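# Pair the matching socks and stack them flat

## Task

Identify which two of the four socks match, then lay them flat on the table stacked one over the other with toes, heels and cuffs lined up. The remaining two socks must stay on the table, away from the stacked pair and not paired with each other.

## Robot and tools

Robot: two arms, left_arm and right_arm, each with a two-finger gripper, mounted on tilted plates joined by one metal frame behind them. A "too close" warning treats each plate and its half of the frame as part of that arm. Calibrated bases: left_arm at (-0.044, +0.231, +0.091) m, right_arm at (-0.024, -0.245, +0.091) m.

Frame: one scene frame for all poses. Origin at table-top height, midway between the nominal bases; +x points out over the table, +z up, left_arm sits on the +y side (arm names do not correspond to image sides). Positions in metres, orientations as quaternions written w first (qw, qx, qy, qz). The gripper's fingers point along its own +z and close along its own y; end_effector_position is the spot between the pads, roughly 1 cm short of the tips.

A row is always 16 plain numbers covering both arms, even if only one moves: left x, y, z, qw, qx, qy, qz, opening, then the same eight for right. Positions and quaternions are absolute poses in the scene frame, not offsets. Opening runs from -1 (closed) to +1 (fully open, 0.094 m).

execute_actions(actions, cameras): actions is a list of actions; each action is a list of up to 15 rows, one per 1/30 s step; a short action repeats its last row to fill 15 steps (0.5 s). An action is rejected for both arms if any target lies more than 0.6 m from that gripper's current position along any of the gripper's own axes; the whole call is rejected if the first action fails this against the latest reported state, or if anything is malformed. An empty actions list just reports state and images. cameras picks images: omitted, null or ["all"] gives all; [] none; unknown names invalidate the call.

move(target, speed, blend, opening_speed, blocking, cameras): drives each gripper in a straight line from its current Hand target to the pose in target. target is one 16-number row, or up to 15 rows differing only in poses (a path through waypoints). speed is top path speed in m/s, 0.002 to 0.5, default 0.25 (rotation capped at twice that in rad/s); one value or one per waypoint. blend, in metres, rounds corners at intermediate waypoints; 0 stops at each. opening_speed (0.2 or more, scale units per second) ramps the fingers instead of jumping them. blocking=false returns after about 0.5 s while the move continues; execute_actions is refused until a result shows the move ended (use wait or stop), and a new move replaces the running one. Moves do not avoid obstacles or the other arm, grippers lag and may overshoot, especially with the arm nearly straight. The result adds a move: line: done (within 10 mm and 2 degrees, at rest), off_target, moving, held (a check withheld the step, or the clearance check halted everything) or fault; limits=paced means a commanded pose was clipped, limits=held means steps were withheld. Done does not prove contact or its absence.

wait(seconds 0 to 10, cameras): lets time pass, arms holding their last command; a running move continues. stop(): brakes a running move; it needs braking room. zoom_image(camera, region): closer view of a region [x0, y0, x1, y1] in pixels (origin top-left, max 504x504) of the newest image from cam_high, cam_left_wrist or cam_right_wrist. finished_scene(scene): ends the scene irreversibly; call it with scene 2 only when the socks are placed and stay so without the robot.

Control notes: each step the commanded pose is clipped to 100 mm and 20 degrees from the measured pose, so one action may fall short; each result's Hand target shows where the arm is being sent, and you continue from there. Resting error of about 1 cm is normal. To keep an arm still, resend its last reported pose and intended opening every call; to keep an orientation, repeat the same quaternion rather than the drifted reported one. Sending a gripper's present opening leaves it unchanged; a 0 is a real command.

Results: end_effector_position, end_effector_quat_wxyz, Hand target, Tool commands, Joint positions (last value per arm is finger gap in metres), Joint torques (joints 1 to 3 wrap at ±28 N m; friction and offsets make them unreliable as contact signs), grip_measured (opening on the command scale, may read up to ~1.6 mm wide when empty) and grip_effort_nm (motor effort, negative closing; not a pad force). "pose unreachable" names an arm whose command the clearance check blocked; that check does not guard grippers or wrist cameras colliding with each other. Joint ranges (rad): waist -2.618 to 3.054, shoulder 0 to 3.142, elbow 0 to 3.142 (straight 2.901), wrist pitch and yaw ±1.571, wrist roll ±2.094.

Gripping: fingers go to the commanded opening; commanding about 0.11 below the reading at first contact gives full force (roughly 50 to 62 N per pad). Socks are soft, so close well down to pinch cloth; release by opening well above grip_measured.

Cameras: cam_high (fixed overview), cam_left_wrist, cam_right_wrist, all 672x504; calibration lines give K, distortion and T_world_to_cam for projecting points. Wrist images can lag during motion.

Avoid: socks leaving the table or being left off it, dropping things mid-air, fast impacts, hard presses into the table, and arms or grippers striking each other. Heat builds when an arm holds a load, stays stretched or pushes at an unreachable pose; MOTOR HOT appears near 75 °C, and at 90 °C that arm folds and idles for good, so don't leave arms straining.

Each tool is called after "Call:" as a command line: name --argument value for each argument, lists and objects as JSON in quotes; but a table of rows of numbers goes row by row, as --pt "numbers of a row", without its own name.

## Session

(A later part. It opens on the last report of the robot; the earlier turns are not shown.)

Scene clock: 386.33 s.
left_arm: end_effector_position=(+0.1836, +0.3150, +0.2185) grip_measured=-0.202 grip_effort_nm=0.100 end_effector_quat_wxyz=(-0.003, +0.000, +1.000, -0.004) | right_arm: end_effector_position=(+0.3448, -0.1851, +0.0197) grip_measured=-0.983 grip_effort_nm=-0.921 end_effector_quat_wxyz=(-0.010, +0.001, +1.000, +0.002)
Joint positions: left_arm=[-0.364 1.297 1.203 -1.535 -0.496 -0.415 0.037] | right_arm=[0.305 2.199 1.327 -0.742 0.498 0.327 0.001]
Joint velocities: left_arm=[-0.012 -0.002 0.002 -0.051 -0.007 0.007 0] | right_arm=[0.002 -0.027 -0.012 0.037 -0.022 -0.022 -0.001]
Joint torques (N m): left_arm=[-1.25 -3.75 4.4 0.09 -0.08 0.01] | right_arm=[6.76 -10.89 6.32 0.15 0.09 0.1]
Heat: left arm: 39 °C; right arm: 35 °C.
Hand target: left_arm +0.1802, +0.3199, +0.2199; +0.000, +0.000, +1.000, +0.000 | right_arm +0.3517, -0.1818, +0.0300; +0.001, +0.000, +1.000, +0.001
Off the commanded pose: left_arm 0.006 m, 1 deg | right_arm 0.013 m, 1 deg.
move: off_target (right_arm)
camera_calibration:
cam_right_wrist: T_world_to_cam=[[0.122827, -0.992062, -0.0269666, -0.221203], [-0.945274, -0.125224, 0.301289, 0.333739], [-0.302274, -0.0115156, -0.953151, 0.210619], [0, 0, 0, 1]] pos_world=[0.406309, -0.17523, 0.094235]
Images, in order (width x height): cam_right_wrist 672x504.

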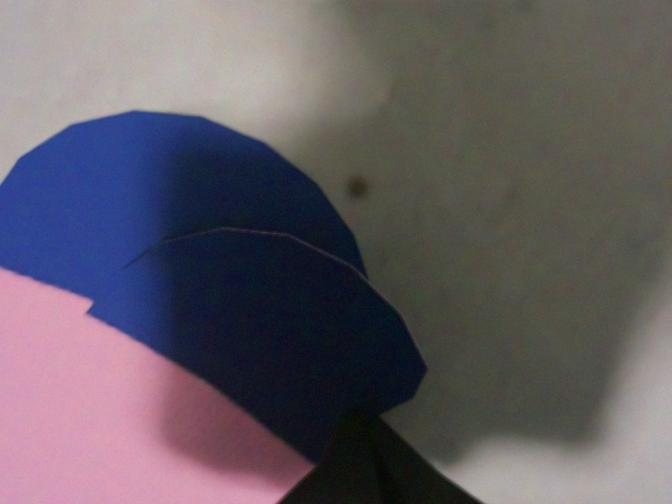

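Call:
move --pt "0.18 0.32 0.22 0 0 1 0 -0.2 0.355 -0.182 0.04 0 -0.02 1 0 -1" --pt "0.18 0.32 0.22 0 0 1 0 -0.2 0.373 -0.157 0.04 0 -0.083 0.9965 0 -1" --speed 0.04 --cameras '["cam_right_wrist"]'

Scene clock: 392.27 s.
left_arm: end_effector_position=(+0.1836, +0.3150, +0.2185) grip_measured=-0.202 grip_effort_nm=0.100 end_effector_quat_wxyz=(-0.003, +0.000, +1.000, -0.004) | right_arm: end_effector_position=(+0.3717, -0.1658, +0.0394) grip_measured=-0.983 grip_effort_nm=-0.916 end_effector_quat_wxyz=(+0.001, -0.066, +0.998, +0.005)
Joint positions: left_arm=[-0.364 1.297 1.203 -1.535 -0.496 -0.415 0.037] | right_arm=[0.351 2.264 1.497 -0.845 0.499 0.231 0.001]
Joint velocities: left_arm=[-0.032 0.007 -0.007 -0.007 -0.022 0.066 -0.001] | right_arm=[0.017 -0.027 0.007 -0.007 0.007 -0.007 0]
Joint torques (N m): left_arm=[-1.16 -3.67 4.23 0.12 -0.11 0.02] | right_arm=[7.27 -8.99 6.84 0.18 0.06 -0.09]
Heat: left arm: 39 °C; right arm: 35 °C.
Hand target: left_arm +0.1802, +0.3199, +0.2199; +0.000, +0.000, +1.000, +0.000 | right_arm +0.3724, -0.1568, +0.0403; +0.001, -0.083, +0.997, +0.001
Off the commanded pose: left_arm 0.006 m, 1 deg | right_arm 0.009 m, 2 deg.
move: done
camera_calibration:
cam_right_wrist: T_world_to_cam=[[0.256033, -0.966223, -0.0293338, -0.249943], [-0.926556, -0.253946, 0.277499, 0.32834], [-0.275576, -0.0438695, -0.960278, 0.222694], [0, 0, 0, 1]] pos_world=[0.429588, -0.148351, 0.115402]
Images, in order (width x height): cam_right_wrist 672x504.

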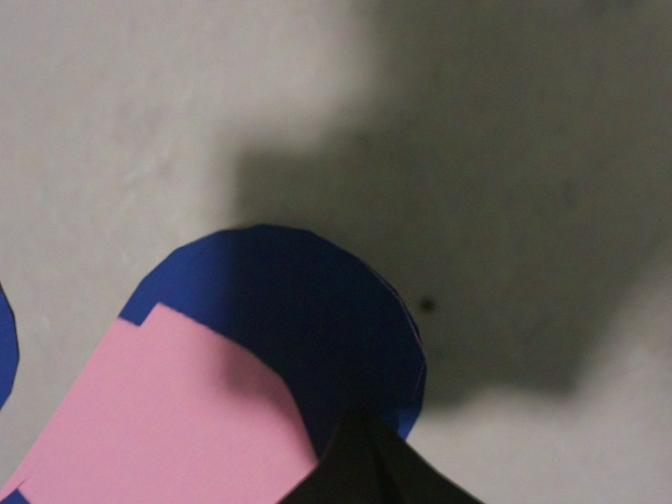

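Call:
move --pt "0.18 0.32 0.22 0 0 1 0 -0.2 0.374 -0.157 0.012 0 -0.083 0.9965 0 -1" --speed 0.04 --cameras '["cam_right_wrist"]'

Call:
move --pt "0.18 0.32 0.22 0 0 1 0 -0.2 0.374 -0.157 0.012 0 -0.083 0.9965 0 -0.7" --opening_speed 0.3 --cameras '[]'

Call:
move --pt "0.18 0.32 0.22 0 0 1 0 -0.2 0.374 -0.157 0.08 0 -0.083 0.9965 0 -0.7" --pt "0.18 0.32 0.22 0 0 1 0 -0.2 0.34 -0.15 0.22 0 0 1 0 -0.7" --speed 0.15 --cameras '["cam_right_wrist","cam_high"]'

Call:
zoom_image --camera "cam_right_wrist" --region '[150, 80, 470, 480]'

Scene clock: 398.67 s.
left_arm: end_effector_position=(+0.1836, +0.3150, +0.2185) grip_measured=-0.202 grip_effort_nm=0.105 end_effector_quat_wxyz=(-0.003, +0.000, +1.000, -0.004) | right_arm: end_effector_position=(+0.3727, -0.1603, +0.0220) grip_measured=-0.983 grip_effort_nm=-0.921 end_effector_quat_wxyz=(-0.001, -0.081, +0.997, +0.004)
Joint positions: left_arm=[-0.364 1.297 1.203 -1.535 -0.496 -0.415 0.037] | right_arm=[0.34 2.31 1.497 -0.801 0.499 0.193 0.001]
Joint velocities: left_arm=[-0.017 0.007 0.002 0.037 0.037 -0.051 -0.001] | right_arm=[0.007 -0.002 -0.017 -0.007 -0.037 -0.066 0.001]
Joint torques (N m): left_arm=[-1.32 -3.66 4.27 0.16 -0.11 0.06] | right_arm=[5.38 -9.05 4.72 0.72 0.09 -0.08]
Heat: left arm: 39 °C; right arm: 35 °C.
Hand target: left_arm +0.1802, +0.3199, +0.2199; +0.000, +0.000, +1.000, +0.000 | right_arm +0.3739, -0.1570, +0.0122; +0.000, -0.083, +0.997, +0.000
Off the commanded pose: left_arm 0.006 m, 1 deg | right_arm 0.011 m, 1 deg.
move: off_target (right_arm)
camera_calibration:
cam_right_wrist: T_world_to_cam=[[0.28397, -0.958399, -0.0288489, -0.254656], [-0.917306, -0.280307, 0.282802, 0.327719], [-0.279124, -0.053844, -0.958744, 0.206238], [0, 0, 0, 1]] pos_world=[0.4305, -0.141096, 0.0977034]
Images, in order (width x height): cam_right_wrist 672x504.

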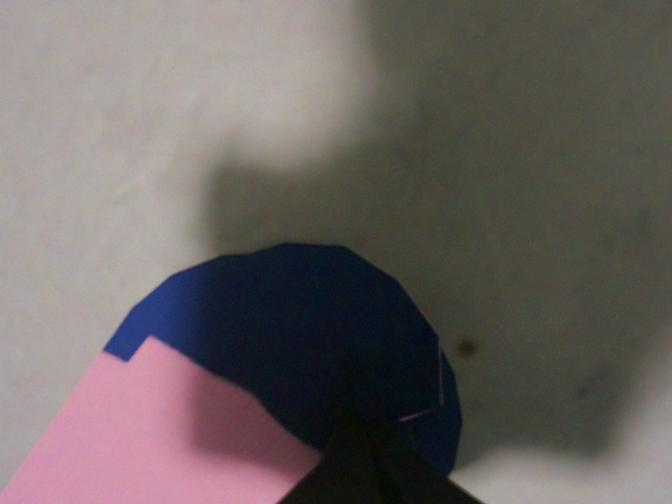

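Scene clock: 399.87 s.
left_arm: end_effector_position=(+0.1836, +0.3150, +0.2185) grip_measured=-0.202 grip_effort_nm=0.105 end_effector_quat_wxyz=(-0.003, +0.000, +1.000, -0.004) | right_arm: end_effector_position=(+0.3752, -0.1594, +0.0220) grip_measured=-0.702 grip_effort_nm=0.100 end_effector_quat_wxyz=(+0.004, -0.078, +0.997, +0.005)
Joint positions: left_arm=[-0.364 1.297 1.203 -1.535 -0.496 -0.415 0.037] | right_arm=[0.34 2.31 1.497 -0.789 0.499 0.193 0.014]
Joint velocities: left_arm=[-0.002 0.012 0.007 -0.007 -0.022 -0.022 0] | right_arm=[-0.012 0.022 -0.007 -0.022 -0.007 0.007 -0.001]
Joint torques (N m): left_arm=[-1.21 -3.67 4.38 0.13 -0.08 0.02] | right_arm=[5.38 -9.07 4.66 0.6 0.09 -0.08]
Heat: left arm: 39 °C; right arm: 35 °C.
Hand target: left_arm +0.1802, +0.3199, +0.2199; +0.000, +0.000, +1.000, +0.000 | right_arm +0.3738, -0.1571, +0.0122; +0.000, -0.083, +0.997, +0.000
Off the commanded pose: left_arm 0.006 m, 1 deg | right_arm 0.010 m, 1 deg.
move: done
No camera images: "cameras" was empty.

Scene clock: 402.17 s.
left_arm: end_effector_position=(+0.1836, +0.3150, +0.2185) grip_measured=-0.202 grip_effort_nm=0.105 end_effector_quat_wxyz=(-0.003, +0.000, +1.000, -0.004) | right_arm: end_effector_position=(+0.3362, -0.1495, +0.2046) grip_measured=-0.702 grip_effort_nm=0.095 end_effector_quat_wxyz=(-0.011, -0.006, +1.000, -0.009)
Joint positions: left_arm=[-0.364 1.297 1.203 -1.535 -0.496 -0.415 0.037] | right_arm=[0.62 2.161 1.863 -1.496 0.474 0.672 0.014]
Joint velocities: left_arm=[0.017 0.002 -0.007 0.037 0.022 0.007 0] | right_arm=[-0.012 -0.027 -0.017 -0.022 0.051 0.037 -0.001]
Joint torques (N m): left_arm=[-1.21 -3.51 4.38 0.12 -0.1 0.01] | right_arm=[6.23 -11.6 7.45 0.11 -0.08 0.11]
Heat: left arm: 39 °C; right arm: 35 °C.
Hand target: left_arm +0.1802, +0.3199, +0.2199; +0.000, +0.000, +1.000, +0.000 | right_arm +0.3378, -0.1496, +0.2201; +0.002, -0.001, +1.000, +0.004
Off the commanded pose: left_arm 0.006 m, 1 deg | right_arm 0.016 m, 2 deg.
move: off_target (right_arm)
camera_calibration:
cam_right_wrist: T_world_to_cam=[[0.137617, -0.990462, -0.00678347, -0.188721], [-0.942851, -0.133094, 0.30548, 0.271525], [-0.303469, -0.0356433, -0.952174, 0.381228], [0, 0, 0, 1]] pos_world=[0.39767, -0.137195, 0.27877]
Images, in order (width x height): cam_high 672x504, cam_right_wrist 672x504.

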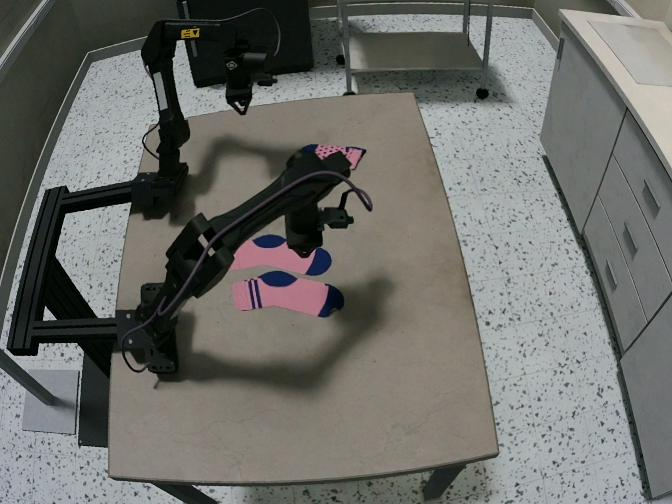

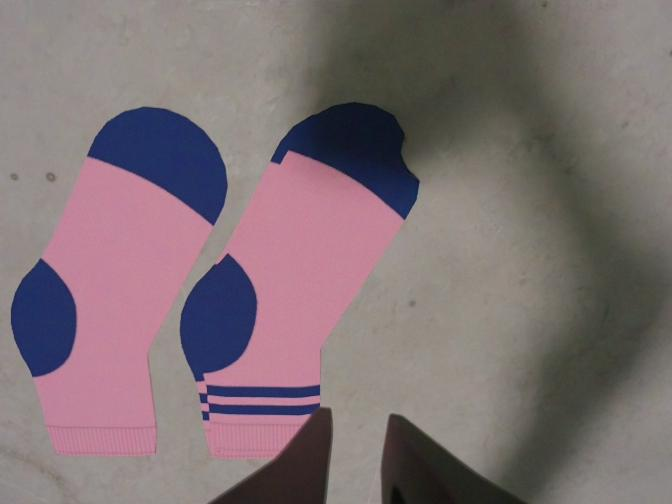

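Scaled by 1.260.

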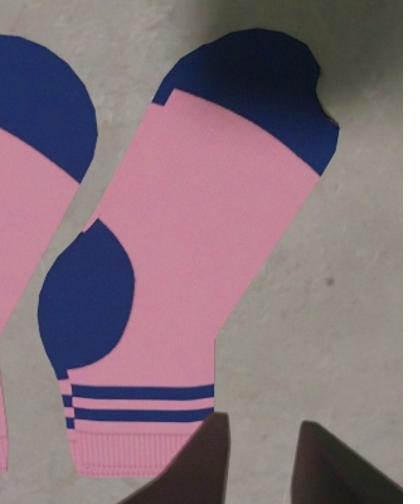

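Call:
move --pt "0.18 0.32 0.22 0 0 1 0 -0.2 0.30 -0.15 0.14 0 0 1 0 -0.7" --cameras '["cam_right_wrist"]'

Call:
zoom_image --camera "cam_right_wrist" --region '[260, 0, 500, 240]'

Scene clock: 406.17 s.
left_arm: end_effector_position=(+0.1836, +0.3150, +0.2185) grip_measured=-0.202 grip_effort_nm=0.110 end_effector_quat_wxyz=(-0.003, +0.000, +1.000, -0.004) | right_arm: end_effector_position=(+0.2996, -0.1470, +0.1359) grip_measured=-0.702 grip_effort_nm=0.100 end_effector_quat_wxyz=(-0.012, -0.001, +1.000, -0.005)
Joint positions: left_arm=[-0.364 1.297 1.203 -1.535 -0.496 -0.415 0.037] | right_arm=[0.591 2.054 1.433 -1.155 0.473 0.648 0.014]
Joint velocities: left_arm=[0.022 0.002 -0.007 0.037 0.007 -0.037 0] | right_arm=[-0.007 -0.017 0.012 0.022 -0.022 -0.037 0]
Joint torques (N m): left_arm=[-1.31 -3.56 4.33 0.13 -0.1 0.05] | right_arm=[4.67 -11.26 3.96 0.53 0.06 -0.08]
Heat: left arm: 39 °C; right arm: 36 °C.
Hand target: left_arm +0.1802, +0.3199, +0.2199; +0.000, +0.000, +1.000, +0.000 | right_arm +0.3010, -0.1496, +0.1400; -0.001, +0.001, +1.000, +0.000
Off the commanded pose: left_arm 0.006 m, 1 deg | right_arm 0.005 m, 2 deg.
move: done
camera_calibration:
cam_right_wrist: T_world_to_cam=[[0.128695, -0.991592, -0.0135595, -0.178276], [-0.943466, -0.126638, 0.306326, 0.2594], [-0.305467, -0.0266297, -0.95183, 0.306669], [0, 0, 0, 1]] pos_world=[0.361355, -0.13576, 0.210019]
Images, in order (width x height): cam_right_wrist 672x504.

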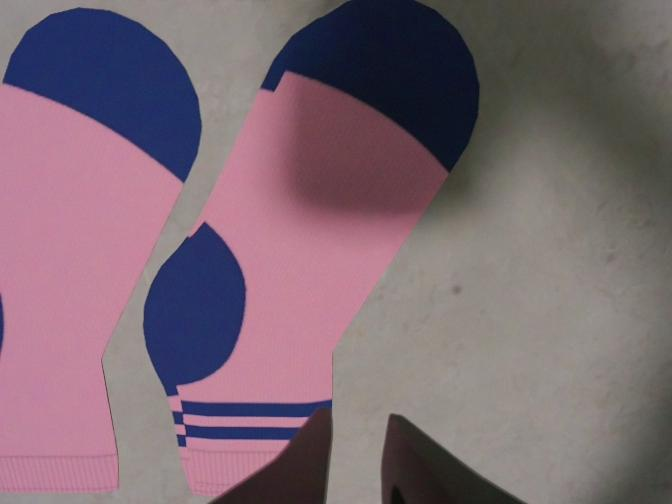

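Scaled by 2.100.

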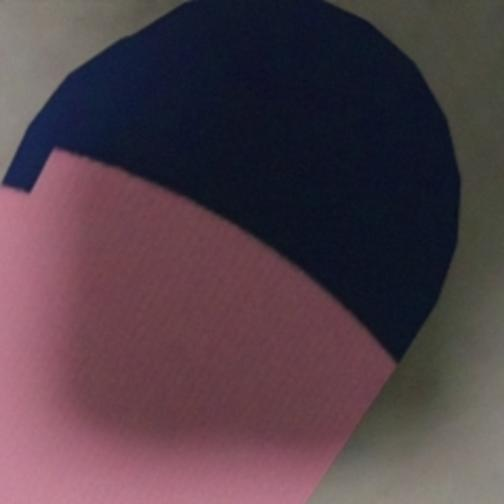

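Call:
move --pt "0.16 0.20 0.20 0 0.5 0.866 0 -0.2 0.30 -0.30 0.22 0 0 1 0 -0.7" --pt "0.135 0.01 0.12 0 0.676 0.737 0 -0.2 0.25 -0.44 0.25 0 0 1 0 -0.7" --blend 0.03

Scene clock: 419.60 s.
left_arm: end_effector_position=(+0.1293, +0.0300, +0.1142) grip_measured=-0.202 grip_effort_nm=0.105 end_effector_quat_wxyz=(-0.021, +0.673, +0.739, +0.017) | right_arm: end_effector_position=(+0.2481, -0.4418, +0.2421) grip_measured=-0.702 grip_effort_nm=0.095 end_effector_quat_wxyz=(+0.013, -0.001, +1.000, -0.012)
Joint positions: left_arm=[-1.05 2.164 1.179 -1.017 -0.366 0.303 0.037] | right_arm=[-0.037 1.39 1.568 -1.552 0.505 -0.092 0.014]
Joint velocities: left_arm=[-0.012 -0.012 -0.012 -0.051 -0.037 0.022 0] | right_arm=[0.007 0.002 -0.012 0.007 -0.051 -0.095 -0.001]
Joint torques (N m): left_arm=[-3.6 -5.59 7.41 0.41 0.06 -0.01] | right_arm=[1.96 -6.76 6.98 0.27 -0.08 -0.07]
Heat: left arm: 38 °C; right arm: 36 °C.
Hand target: left_arm +0.1311, +0.0170, +0.1186; -0.004, +0.675, +0.738, +0.008 | right_arm +0.2467, -0.4445, +0.2494; +0.021, +0.000, +1.000, -0.009
Off the commanded pose: left_arm 0.022 m, 3 deg | right_arm 0.008 m, 2 deg.
joint sent to its limit (right arm) — joint 4 (wrist pitch), lower limit. The joint targets are off in position and orientation.
move: off_target (left_arm)
camera_calibration:
cam_left_wrist: T_world_to_cam=[[-0.977232, -0.212168, -0.00125005, 0.134383], [-0.202481, 0.930819, 0.304265, 0.00690132], [-0.0633917, 0.29759, -0.952587, 0.194673], [0, 0, 0, 1]] pos_world=[0.145061, -0.0358449, 0.183511]
cam_right_wrist: T_world_to_cam=[[0.128495, -0.991688, 0.00662721, -0.467365], [-0.957741, -0.122357, 0.260308, 0.157471], [-0.257333, -0.0397955, -0.965503, 0.369718], [0, 0, 0, 1]] pos_world=[0.306011, -0.429499, 0.31907]

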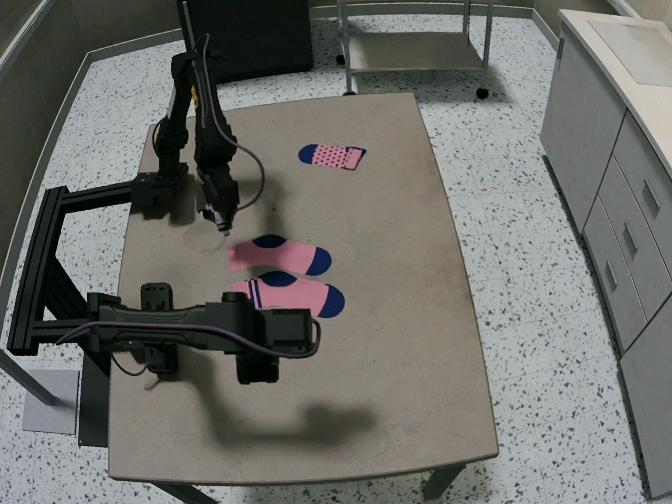

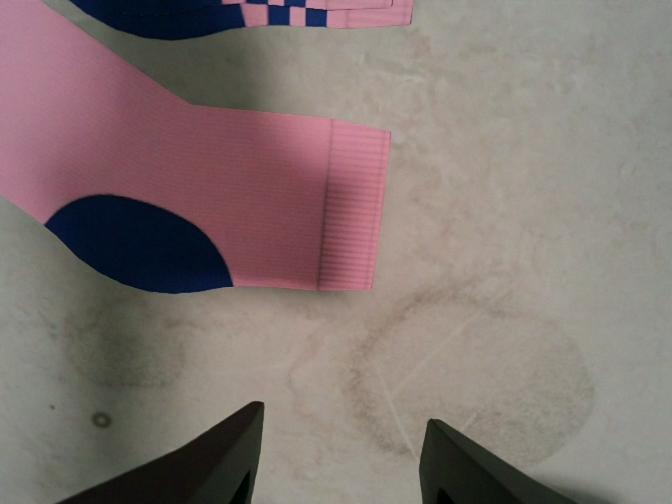

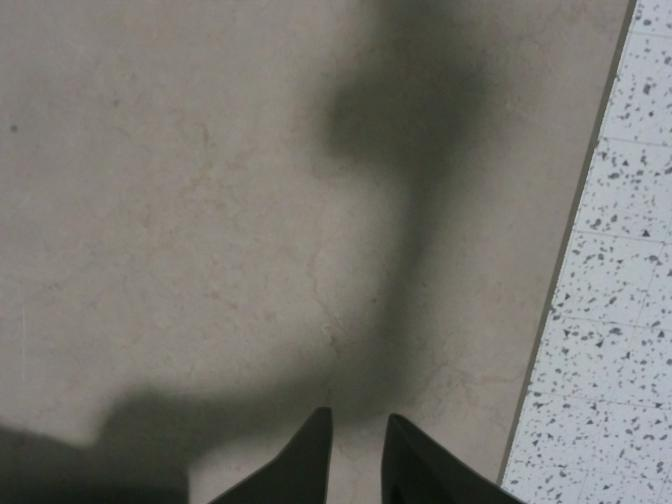

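Call:
execute_actions --actions '[]'

Call:
zoom_image --camera "cam_high" --region '[200, 180, 460, 375]'

Scene clock: 427.77 s.
left_arm: end_effector_position=(+0.1294, +0.0299, +0.1142) grip_measured=-0.202 grip_effort_nm=0.100 end_effector_quat_wxyz=(-0.021, +0.673, +0.739, +0.017) | right_arm: end_effector_position=(+0.2481, -0.4417, +0.2421) grip_measured=-0.702 grip_effort_nm=0.090 end_effector_quat_wxyz=(+0.013, -0.001, +1.000, -0.012)
Joint positions: left_arm=[-1.05 2.164 1.179 -1.016 -0.366 0.303 0.037] | right_arm=[-0.037 1.39 1.568 -1.552 0.505 -0.093 0.014]
Joint velocities: left_arm=[-0.022 0.007 -0.007 0.007 -0.007 -0.007 0.001] | right_arm=[0.002 -0.007 0.002 -0.066 0.022 -0.007 0]
Joint torques (N m): left_arm=[-3.55 -5.64 7.54 0.36 0.05 0.03] | right_arm=[1.95 -6.76 6.98 0.27 -0.08 -0.07]
Heat: left arm: 39 °C; right arm: 35 °C.
Hand target: left_arm +0.1311, +0.0170, +0.1186; -0.005, +0.675, +0.738, +0.008 | right_arm +0.2467, -0.4445, +0.2494; +0.021, +0.000, +1.000, -0.009
Tool commands: left_gripper/opening=-0.2 right_gripper/opening=-0.7
Off the commanded pose: left_arm 0.021 m, 3 deg | right_arm 0.008 m, 2 deg.
camera_calibration:
cam_left_wrist: T_world_to_cam=[[-0.977285, -0.211925, -0.00130167, 0.134405], [-0.202286, 0.93097, 0.303932, 0.00699564], [-0.0631989, 0.297291, -0.952693, 0.194692], [0, 0, 0, 1]] pos_world=[0.145071, -0.0359091, 0.18353]
cam_right_wrist: T_world_to_cam=[[0.129262, -0.991591, 0.00627223, -0.467359], [-0.957651, -0.123191, 0.260248, 0.157109], [-0.257287, -0.0396468, -0.965521, 0.369779], [0, 0, 0, 1]] pos_world=[0.306007, -0.429414, 0.319074]

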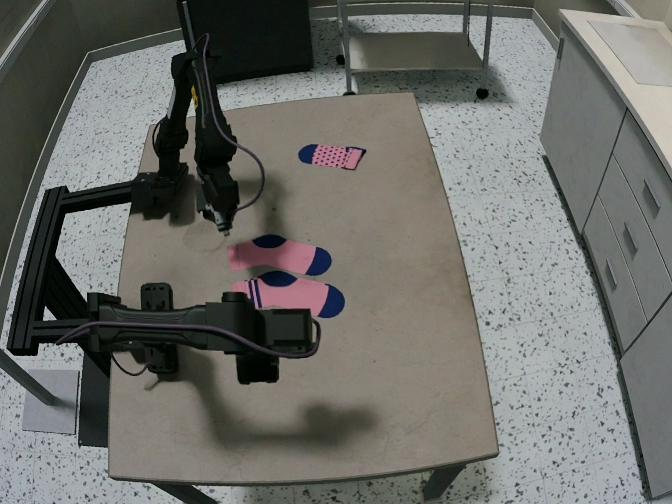

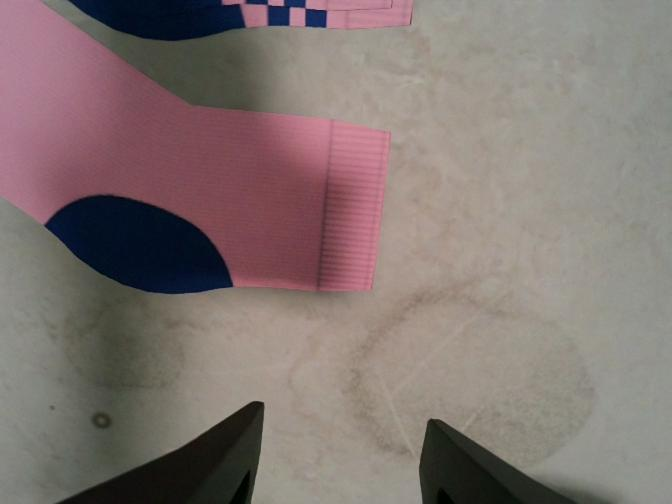

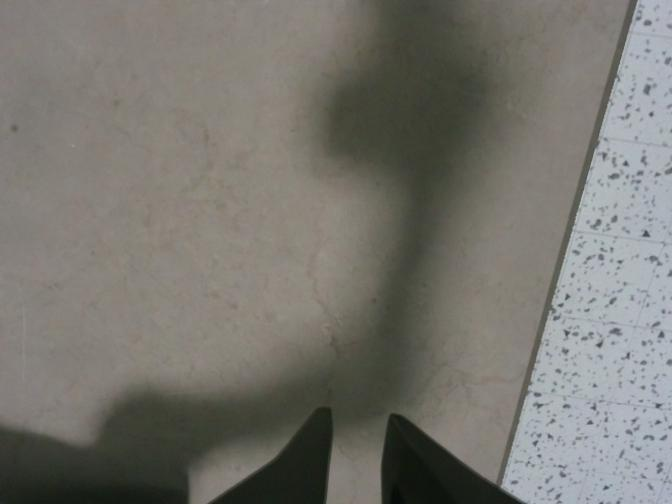

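Scaled by 1.938.

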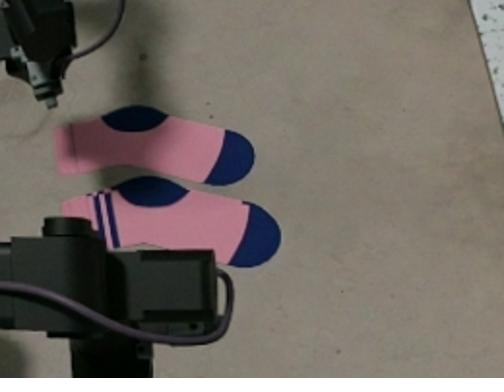

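Call:
move --pt "0.127 0.002 0.06 0 0.676 0.737 0 -0.2 0.25 -0.44 0.25 0 0 1 0 -0.7" --pt "0.127 0.002 0.028 0 0.676 0.737 0 -0.2 0.25 -0.44 0.25 0 0 1 0 -0.7" --speed '[0.12,0.05]'

Scene clock: 434.90 s.
left_arm: end_effector_position=(+0.1255, +0.0041, +0.0330) grip_measured=-0.202 grip_effort_nm=0.110 end_effector_quat_wxyz=(-0.001, +0.676, +0.737, -0.003) | right_arm: end_effector_position=(+0.2483, -0.4396, +0.2420) grip_measured=-0.702 grip_effort_nm=0.095 end_effector_quat_wxyz=(+0.014, -0.002, +1.000, -0.006)
Joint positions: left_arm=[-0.991 2.343 1.06 -0.643 -0.367 0.389 0.037] | right_arm=[-0.037 1.39 1.568 -1.552 0.493 -0.093 0.014]
Joint velocities: left_arm=[-0.007 -0.002 -0.007 0.037 -0.007 0.051 0] | right_arm=[-0.002 0.022 -0.007 -0.037 -0.007 -0.037 0]
Joint torques (N m): left_arm=[-2.59 -6.19 3.9 0.51 -0.03 0.03] | right_arm=[2.7 -5.91 7.41 0.27 -0.1 0.04]
Heat: left arm: 39 °C; right arm: 35 °C.
Hand target: left_arm +0.1258, +0.0033, +0.0284; +0.000, +0.676, +0.737, -0.001 | right_arm +0.2498, -0.4400, +0.2493; +0.022, +0.000, +1.000, -0.001
Off the commanded pose: left_arm 0.006 m, 0 deg | right_arm 0.008 m, 2 deg.
joint sent to its limit (right arm) — joint 4 (wrist pitch), lower limit. The joint targets are off in orientation, not in position.
move: done
camera_calibration:
cam_left_wrist: T_world_to_cam=[[-0.978715, -0.205054, 0.00838661, 0.124925], [-0.196434, 0.947837, 0.251036, 0.0558169], [-0.0594251, 0.244045, -0.967941, 0.125055], [0, 0, 0, 1]] pos_world=[0.140662, -0.057808, 0.105986]
cam_right_wrist: T_world_to_cam=[[0.129979, -0.991501, -0.00562801, -0.462494], [-0.957841, -0.127029, 0.25769, 0.156552], [-0.256215, -0.0281035, -0.966211, 0.374858], [0, 0, 0, 1]] pos_world=[0.30611, -0.428142, 0.319247]

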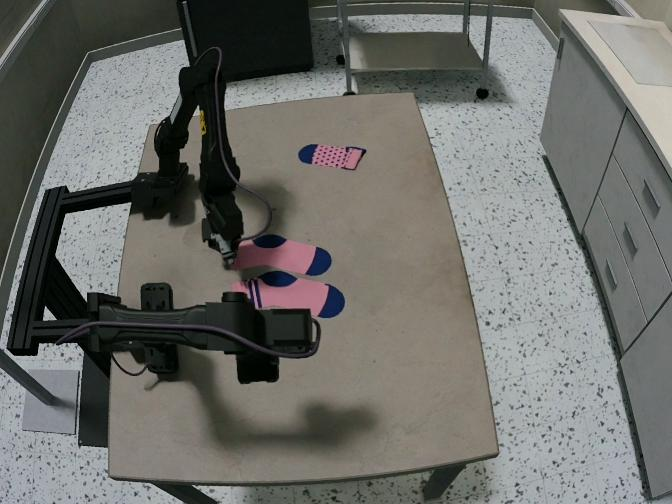

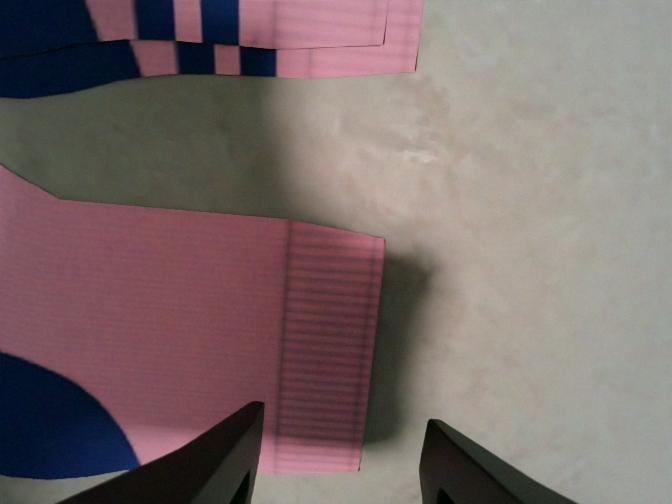

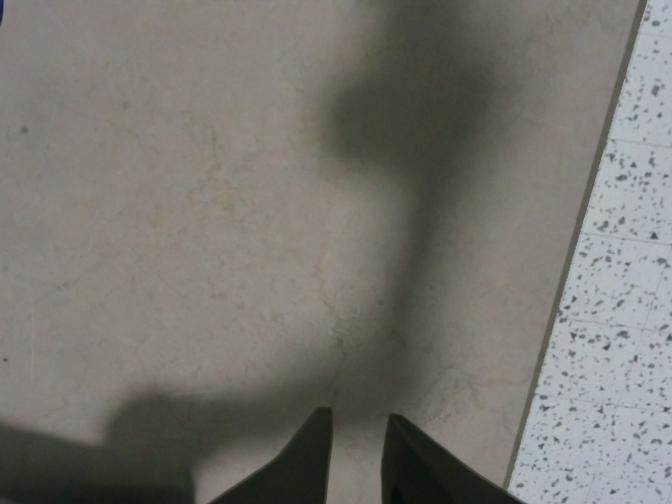

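Call:
move --pt "0.128 -0.007 0.015 0 0.676 0.737 0 -0.2 0.25 -0.44 0.25 0 0 1 0 -0.7" --pt "0.128 -0.008 0.002 0 0.676 0.737 0 -0.2 0.25 -0.44 0.25 0 0 1 0 -0.7" --pt "0.128 -0.008 -0.01 0 0.676 0.737 0 -0.2 0.25 -0.44 0.25 0 0 1 0 -0.7" --speed '[0.05,0.03,0.03]' --cameras '["cam_left_wrist"]'

Call:
move --target '[0.128,-0.008,-0.01,0,0.676,0.737,0,-1,0.25,-0.44,0.25,0,0,1,0,-0.7]' --opening_speed 0.6 --cameras '["cam_left_wrist"]'

Scene clock: 441.33 s.
left_arm: end_effector_position=(+0.1221, +0.0019, +0.0074) grip_measured=-0.202 grip_effort_nm=0.105 end_effector_quat_wxyz=(-0.012, +0.684, +0.730, +0.004) | right_arm: end_effector_position=(+0.2483, -0.4396, +0.2420) grip_measured=-0.702 grip_effort_nm=0.095 end_effector_quat_wxyz=(+0.014, -0.002, +1.000, -0.006)
Joint positions: left_arm=[-0.976 2.43 1.065 -0.583 -0.379 0.416 0.037] | right_arm=[-0.037 1.39 1.568 -1.552 0.493 -0.093 0.014]
Joint velocities: left_arm=[0.002 -0.002 0.007 0.007 0.081 -0.007 -0.001] | right_arm=[0.002 -0.007 0.012 -0.037 -0.007 0.022 -0.002]
Joint torques (N m): left_arm=[-1.44 -3.69 4.16 1.16 -0.09 0.11] | right_arm=[2.7 -5.93 7.39 0.27 -0.09 0.04]
Heat: left arm: 39 °C; right arm: 35 °C.
Hand target: left_arm +0.1269, -0.0063, -0.0084; -0.001, +0.676, +0.737, +0.000 | right_arm +0.2498, -0.4401, +0.2494; +0.022, +0.000, +1.000, -0.002
Off the commanded pose: left_arm 0.021 m, 2 deg | right_arm 0.008 m, 2 deg.
joint sent to its limit (right arm) — joint 4 (wrist pitch), lower limit. The joint targets are off in orientation, not in position.
move: off_target (left_arm)
camera_calibration:
cam_left_wrist: T_world_to_cam=[[-0.982956, -0.183587, 0.00966099, 0.121799], [-0.173797, 0.945097, 0.276741, 0.0606912], [-0.0599368, 0.270345, -0.960896, 0.100581], [0, 0, 0, 1]] pos_world=[0.1363, -0.0621897, 0.0786749]
Images, in order (width x height): cam_left_wrist 672x504.

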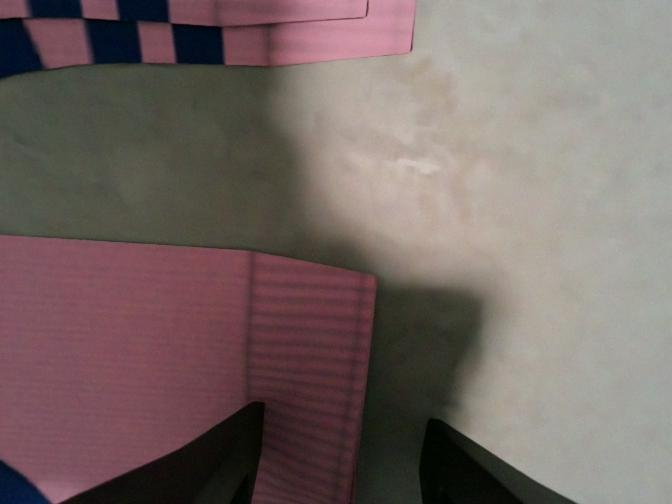

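Scene clock: 442.87 s.
left_arm: end_effector_position=(+0.1380, +0.0021, +0.0073) grip_measured=-0.984 grip_effort_nm=-0.862 end_effector_quat_wxyz=(+0.009, +0.678, +0.734, +0.029) | right_arm: end_effector_position=(+0.2483, -0.4396, +0.2420) grip_measured=-0.702 grip_effort_nm=0.100 end_effector_quat_wxyz=(+0.014, -0.002, +1.000, -0.006)
Joint positions: left_arm=[-0.965 2.43 1.07 -0.557 -0.443 0.422 0.001] | right_arm=[-0.037 1.39 1.568 -1.552 0.493 -0.093 0.014]
Joint velocities: left_arm=[0.007 0.007 -0.007 -0.037 0.007 -0.007 0] | right_arm=[-0.007 -0.017 0.002 -0.007 0.037 -0.022 0.001]
Joint torques (N m): left_arm=[-2.17 -3.79 4.03 0.85 0.47 0.01] | right_arm=[2.7 -5.91 7.39 0.27 -0.09 0.04]
Heat: left arm: 39 °C; right arm: 35 °C.
Hand target: left_arm +0.1276, -0.0068, -0.0085; +0.000, +0.676, +0.737, +0.000 | right_arm +0.2498, -0.4400, +0.2494; +0.022, +0.000, +1.000, -0.002
Off the commanded pose: left_arm 0.022 m, 4 deg | right_arm 0.008 m, 2 deg.
joint sent to its limit (right arm) — joint 4 (wrist pitch), lower limit. The joint targets are off in orientation, not in position.
move: off_target (left_arm)
camera_calibration:
cam_left_wrist: T_world_to_cam=[[-0.978841, -0.196969, -0.0554406, 0.13739], [-0.204619, 0.940662, 0.270713, 0.0676592], [-0.00117122, 0.276329, -0.961062, 0.0932303], [0, 0, 0, 1]] pos_world=[0.148437, -0.062345, 0.0789009]
Images, in order (width x height): cam_left_wrist 672x504.

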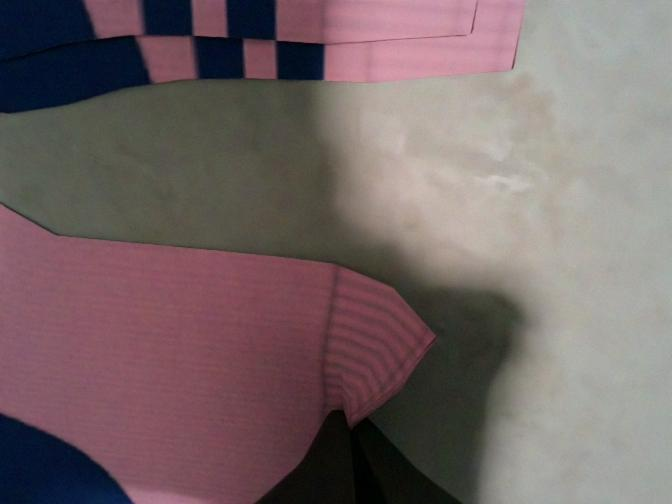

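Call:
move --pt "0.132 0.002 0.05 0 0.676 0.737 0 -1 0.25 -0.44 0.25 0 0 1 0 -0.7" --pt "0.128 0.07 0.05 0 0.676 0.737 0 -1 0.25 -0.44 0.25 0 0 1 0 -0.7" --pt "0.135 0.14 0.05 0 0.676 0.737 0 -1 0.25 -0.44 0.25 0 0 1 0 -0.7" --speed '[0.06,0.08,0.08]' --blend 0.01

Call:
zoom_image --camera "cam_high" --region '[200, 140, 460, 335]'

Scene clock: 450.33 s.
left_arm: end_effector_position=(+0.1300, +0.1389, +0.0479) grip_measured=-0.985 grip_effort_nm=-0.803 end_effector_quat_wxyz=(-0.015, +0.681, +0.732, -0.003) | right_arm: end_effector_position=(+0.2483, -0.4396, +0.2420) grip_measured=-0.702 grip_effort_nm=0.095 end_effector_quat_wxyz=(+0.014, -0.002, +1.000, -0.006)
Joint positions: left_arm=[-0.728 1.856 0.666 -0.658 -0.442 0.664 0.001] | right_arm=[-0.037 1.39 1.568 -1.552 0.493 -0.093 0.014]
Joint velocities: left_arm=[-0.012 -0.007 -0.007 -0.022 0.022 0.037 0] | right_arm=[-0.007 -0.002 -0.012 -0.037 -0.007 0.007 -0.001]
Joint torques (N m): left_arm=[-2.11 -5.96 3.37 0.41 -0.04 0.08] | right_arm=[2.7 -5.93 7.41 0.27 -0.09 0.04]
Heat: left arm: 39 °C; right arm: 34 °C.
Hand target: left_arm +0.1352, +0.1376, +0.0512; +0.001, +0.676, +0.737, -0.003 | right_arm +0.2498, -0.4400, +0.2494; +0.022, +0.000, +1.000, -0.002
Off the commanded pose: left_arm 0.006 m, 2 deg | right_arm 0.008 m, 2 deg.
joint sent to its limit (right arm) — joint 4 (wrist pitch), lower limit. The joint targets are off in orientation, not in position.
move: done
camera_calibration:
cam_left_wrist: T_world_to_cam=[[-0.981302, -0.190821, 0.0251709, 0.154345], [-0.176972, 0.945937, 0.271815, -0.0780727], [-0.0756782, 0.262278, -0.96202, 0.10609], [0, 0, 0, 1]] pos_world=[0.145671, 0.0754791, 0.119397]
cam_right_wrist: T_world_to_cam=[[0.129979, -0.991501, -0.00562801, -0.462494], [-0.957841, -0.127029, 0.25769, 0.156552], [-0.256215, -0.0281035, -0.966211, 0.374858], [0, 0, 0, 1]] pos_world=[0.30611, -0.428142, 0.319247]

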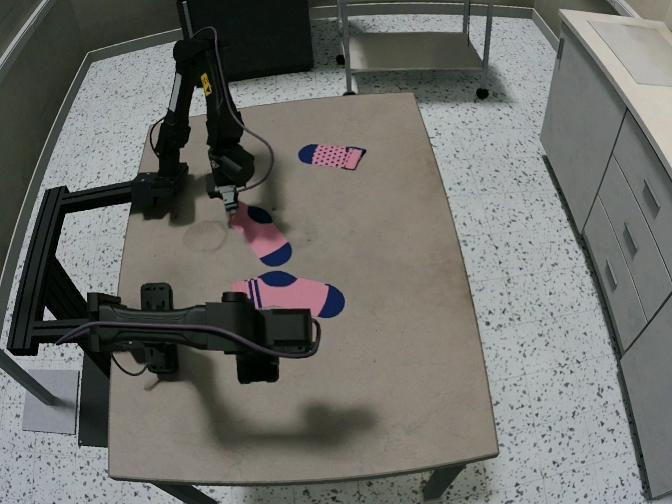

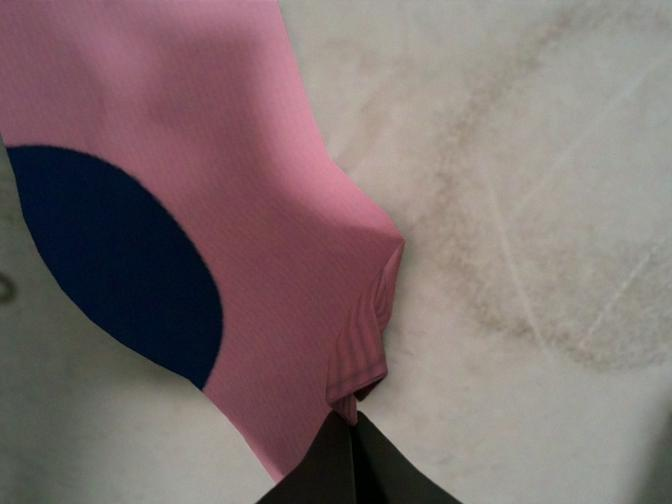

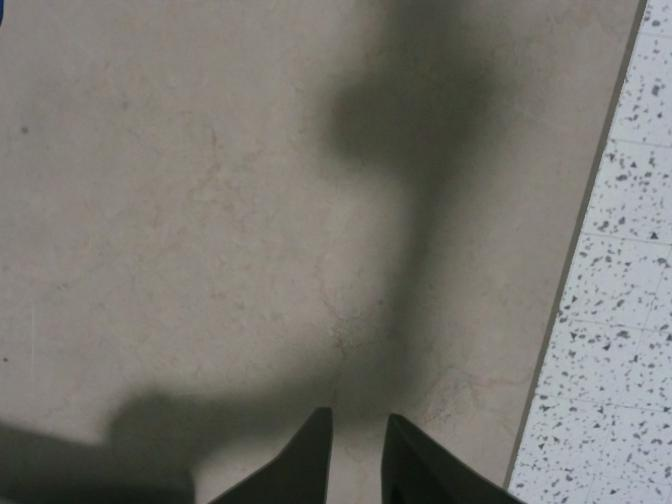

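Scaled by 1.938.

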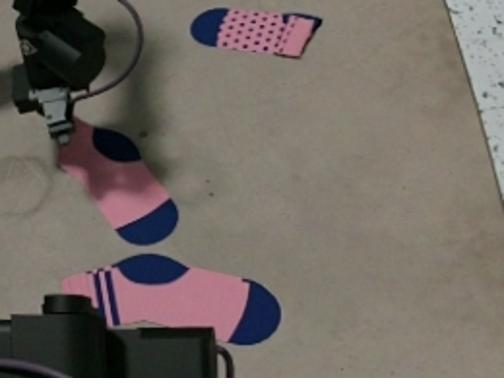

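Pulling a little further, then releasing.

Call:
move --pt "0.145 0.205 0.05 0 0.676 0.737 0 -1 0.25 -0.44 0.25 0 0 1 0 -0.7" --pt "0.145 0.20 0.016 0 0.676 0.737 0 -1 0.25 -0.44 0.25 0 0 1 0 -0.7" --speed '[0.08,0.05]' --cameras '[]'

Call:
move --target '[0.145,0.20,0.016,0,0.676,0.737,0,-0.5,0.25,-0.44,0.25,0,0,1,0,-0.7]' --opening_speed 0.4 --cameras '["cam_left_wrist"]'

Call:
move --target '[0.145,0.20,0.13,0,0.676,0.737,0,-0.5,0.25,-0.44,0.25,0,0,1,0,-0.7]' --speed 0.08

Call:
zoom_image --camera "cam_high" --region '[200, 140, 460, 335]'

Scene clock: 457.57 s.
left_arm: end_effector_position=(+0.1444, +0.1978, +0.0193) grip_measured=-0.985 grip_effort_nm=-0.803 end_effector_quat_wxyz=(+0.002, +0.676, +0.736, -0.005) | right_arm: end_effector_position=(+0.2483, -0.4396, +0.2420) grip_measured=-0.702 grip_effort_nm=0.095 end_effector_quat_wxyz=(+0.014, -0.002, +1.000, -0.006)
Joint positions: left_arm=[-0.42 1.689 0.499 -0.464 -0.491 1.008 0.001] | right_arm=[-0.037 1.39 1.568 -1.552 0.493 -0.093 0.014]
Joint velocities: left_arm=[0.007 0.007 -0.007 -0.007 0.022 0.051 0.001] | right_arm=[-0.002 -0.012 -0.007 -0.037 0.066 -0.007 0.001]
Joint torques (N m): left_arm=[-1.74 -2.66 2.91 0.41 -0.03 0] | right_arm=[2.7 -5.91 7.39 0.27 -0.09 0.04]
Heat: left arm: 39 °C; right arm: 34 °C.
Hand target: left_arm +0.1444, +0.1976, +0.0168; +0.003, +0.676, +0.736, -0.004 | right_arm +0.2498, -0.4400, +0.2494; +0.022, +0.000, +1.000, -0.002
Off the commanded pose: left_arm 0.004 m, 1 deg | right_arm 0.008 m, 2 deg.
joint sent to its limit (right arm) — joint 4 (wrist pitch), lower limit. The joint targets are off in orientation, not in position.
move: done
No camera images: "cameras" was empty.

Scene clock: 459.03 s.
left_arm: end_effector_position=(+0.1453, +0.2001, +0.0188) grip_measured=-0.502 grip_effort_nm=0.105 end_effector_quat_wxyz=(+0.001, +0.676, +0.737, -0.001) | right_arm: end_effector_position=(+0.2483, -0.4396, +0.2420) grip_measured=-0.702 grip_effort_nm=0.095 end_effector_quat_wxyz=(+0.014, -0.002, +1.000, -0.006)
Joint positions: left_arm=[-0.415 1.689 0.499 -0.463 -0.5 1.012 0.023] | right_arm=[-0.037 1.39 1.568 -1.552 0.493 -0.093 0.014]
Joint velocities: left_arm=[0.002 -0.022 -0.017 -0.022 0.037 0.022 -0.001] | right_arm=[0.002 0.002 0.002 0.007 -0.037 -0.022 0]
Joint torques (N m): left_arm=[-1.78 -2.52 2.97 0.43 -0.07 0.04] | right_arm=[2.7 -5.93 7.39 0.27 -0.09 0.04]
Heat: left arm: 39 °C; right arm: 34 °C.
Hand target: left_arm +0.1449, +0.2000, +0.0161; +0.000, +0.676, +0.737, +0.000 | right_arm +0.2498, -0.4400, +0.2494; +0.022, +0.000, +1.000, -0.002
Off the commanded pose: left_arm 0.003 m, 0 deg | right_arm 0.008 m, 2 deg.
joint sent to its limit (right arm) — joint 4 (wrist pitch), lower limit. The joint targets are off in orientation, not in position.
move: done
camera_calibration:
cam_left_wrist: T_world_to_cam=[[-0.978793, -0.204821, 0.00344801, 0.184595], [-0.197461, 0.947831, 0.250249, -0.122303], [-0.0545245, 0.244262, -0.968175, 0.0639015], [0, 0, 0, 1]] pos_world=[0.160015, 0.138123, 0.0918376]
Images, in order (width x height): cam_left_wrist 672x504.

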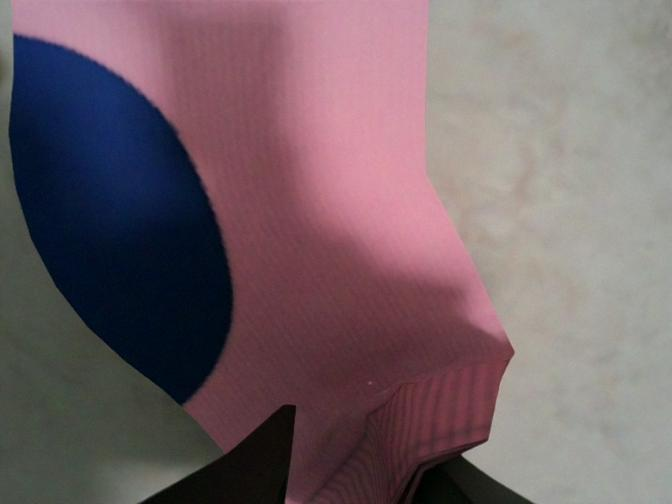

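Scene clock: 461.20 s.
left_arm: end_effector_position=(+0.1437, +0.2040, +0.1192) grip_measured=-0.502 grip_effort_nm=0.105 end_effector_quat_wxyz=(-0.017, +0.676, +0.736, +0.006) | right_arm: end_effector_position=(+0.2483, -0.4396, +0.2420) grip_measured=-0.702 grip_effort_nm=0.095 end_effector_quat_wxyz=(+0.014, -0.002, +1.000, -0.006)
Joint positions: left_arm=[-0.656 1.509 0.765 -1.075 -0.479 0.725 0.023] | right_arm=[-0.037 1.39 1.568 -1.552 0.493 -0.093 0.014]
Joint velocities: left_arm=[-0.007 -0.022 0.002 -0.007 -0.022 -0.037 0] | right_arm=[0.002 -0.002 -0.017 -0.051 0.066 0.037 -0.001]
Joint torques (N m): left_arm=[-3.25 -3.93 7.3 0.04 0.1 -0.06] | right_arm=[2.7 -5.93 7.41 0.26 -0.09 0.04]
Heat: left arm: 39 °C; right arm: 34 °C.
Hand target: left_arm +0.1471, +0.2001, +0.1287; -0.002, +0.676, +0.737, +0.003 | right_arm +0.2498, -0.4400, +0.2494; +0.022, +0.000, +1.000, -0.002
Off the commanded pose: left_arm 0.012 m, 2 deg | right_arm 0.008 m, 2 deg.
joint sent to its limit (right arm) — joint 4 (wrist pitch), lower limit. The joint targets are off in orientation, not in position.
move: off_target (left_arm)
camera_calibration:
cam_left_wrist: T_world_to_cam=[[-0.978963, -0.203639, 0.0127177, 0.182144], [-0.191552, 0.938745, 0.286472, -0.154768], [-0.0702757, 0.278009, -0.958004, 0.154252], [0, 0, 0, 1]] pos_world=[0.159507, 0.139495, 0.189794]
cam_right_wrist: T_world_to_cam=[[0.129979, -0.991501, -0.00562801, -0.462494], [-0.957841, -0.127029, 0.25769, 0.156552], [-0.256215, -0.0281035, -0.966211, 0.374858], [0, 0, 0, 1]] pos_world=[0.30611, -0.428142, 0.319247]

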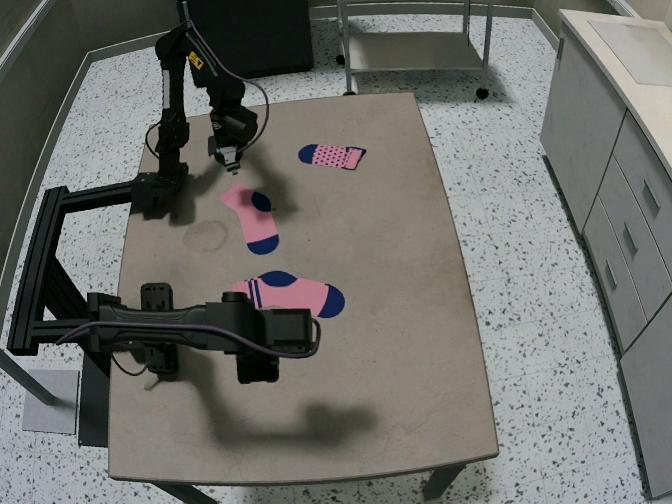

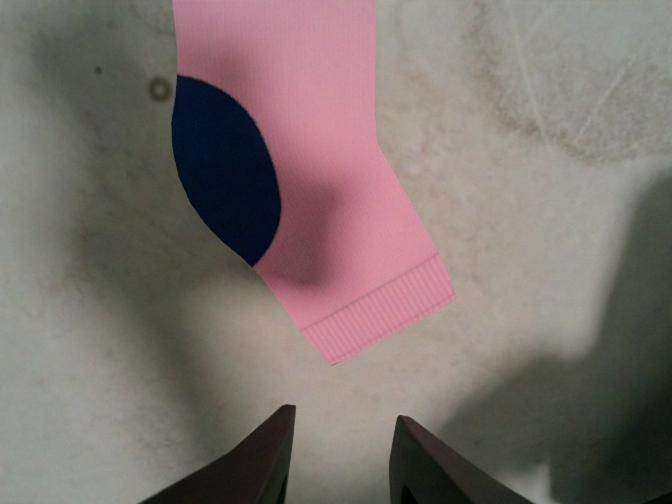

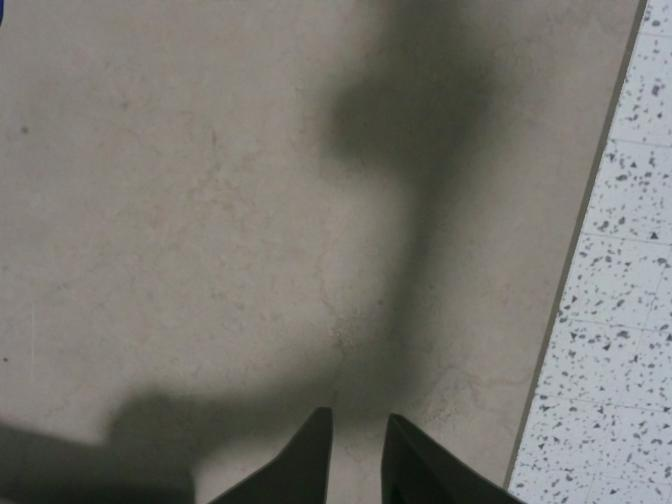

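Scaled by 1.938.

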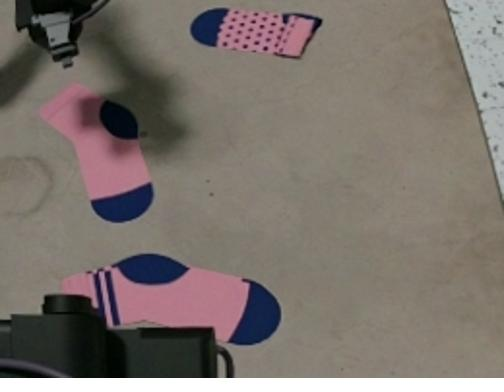

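C is now clearly apart from the pair, and A and B were not disturbed.

Call:
finished_scene --scene 2

The scene is finished: the task was done.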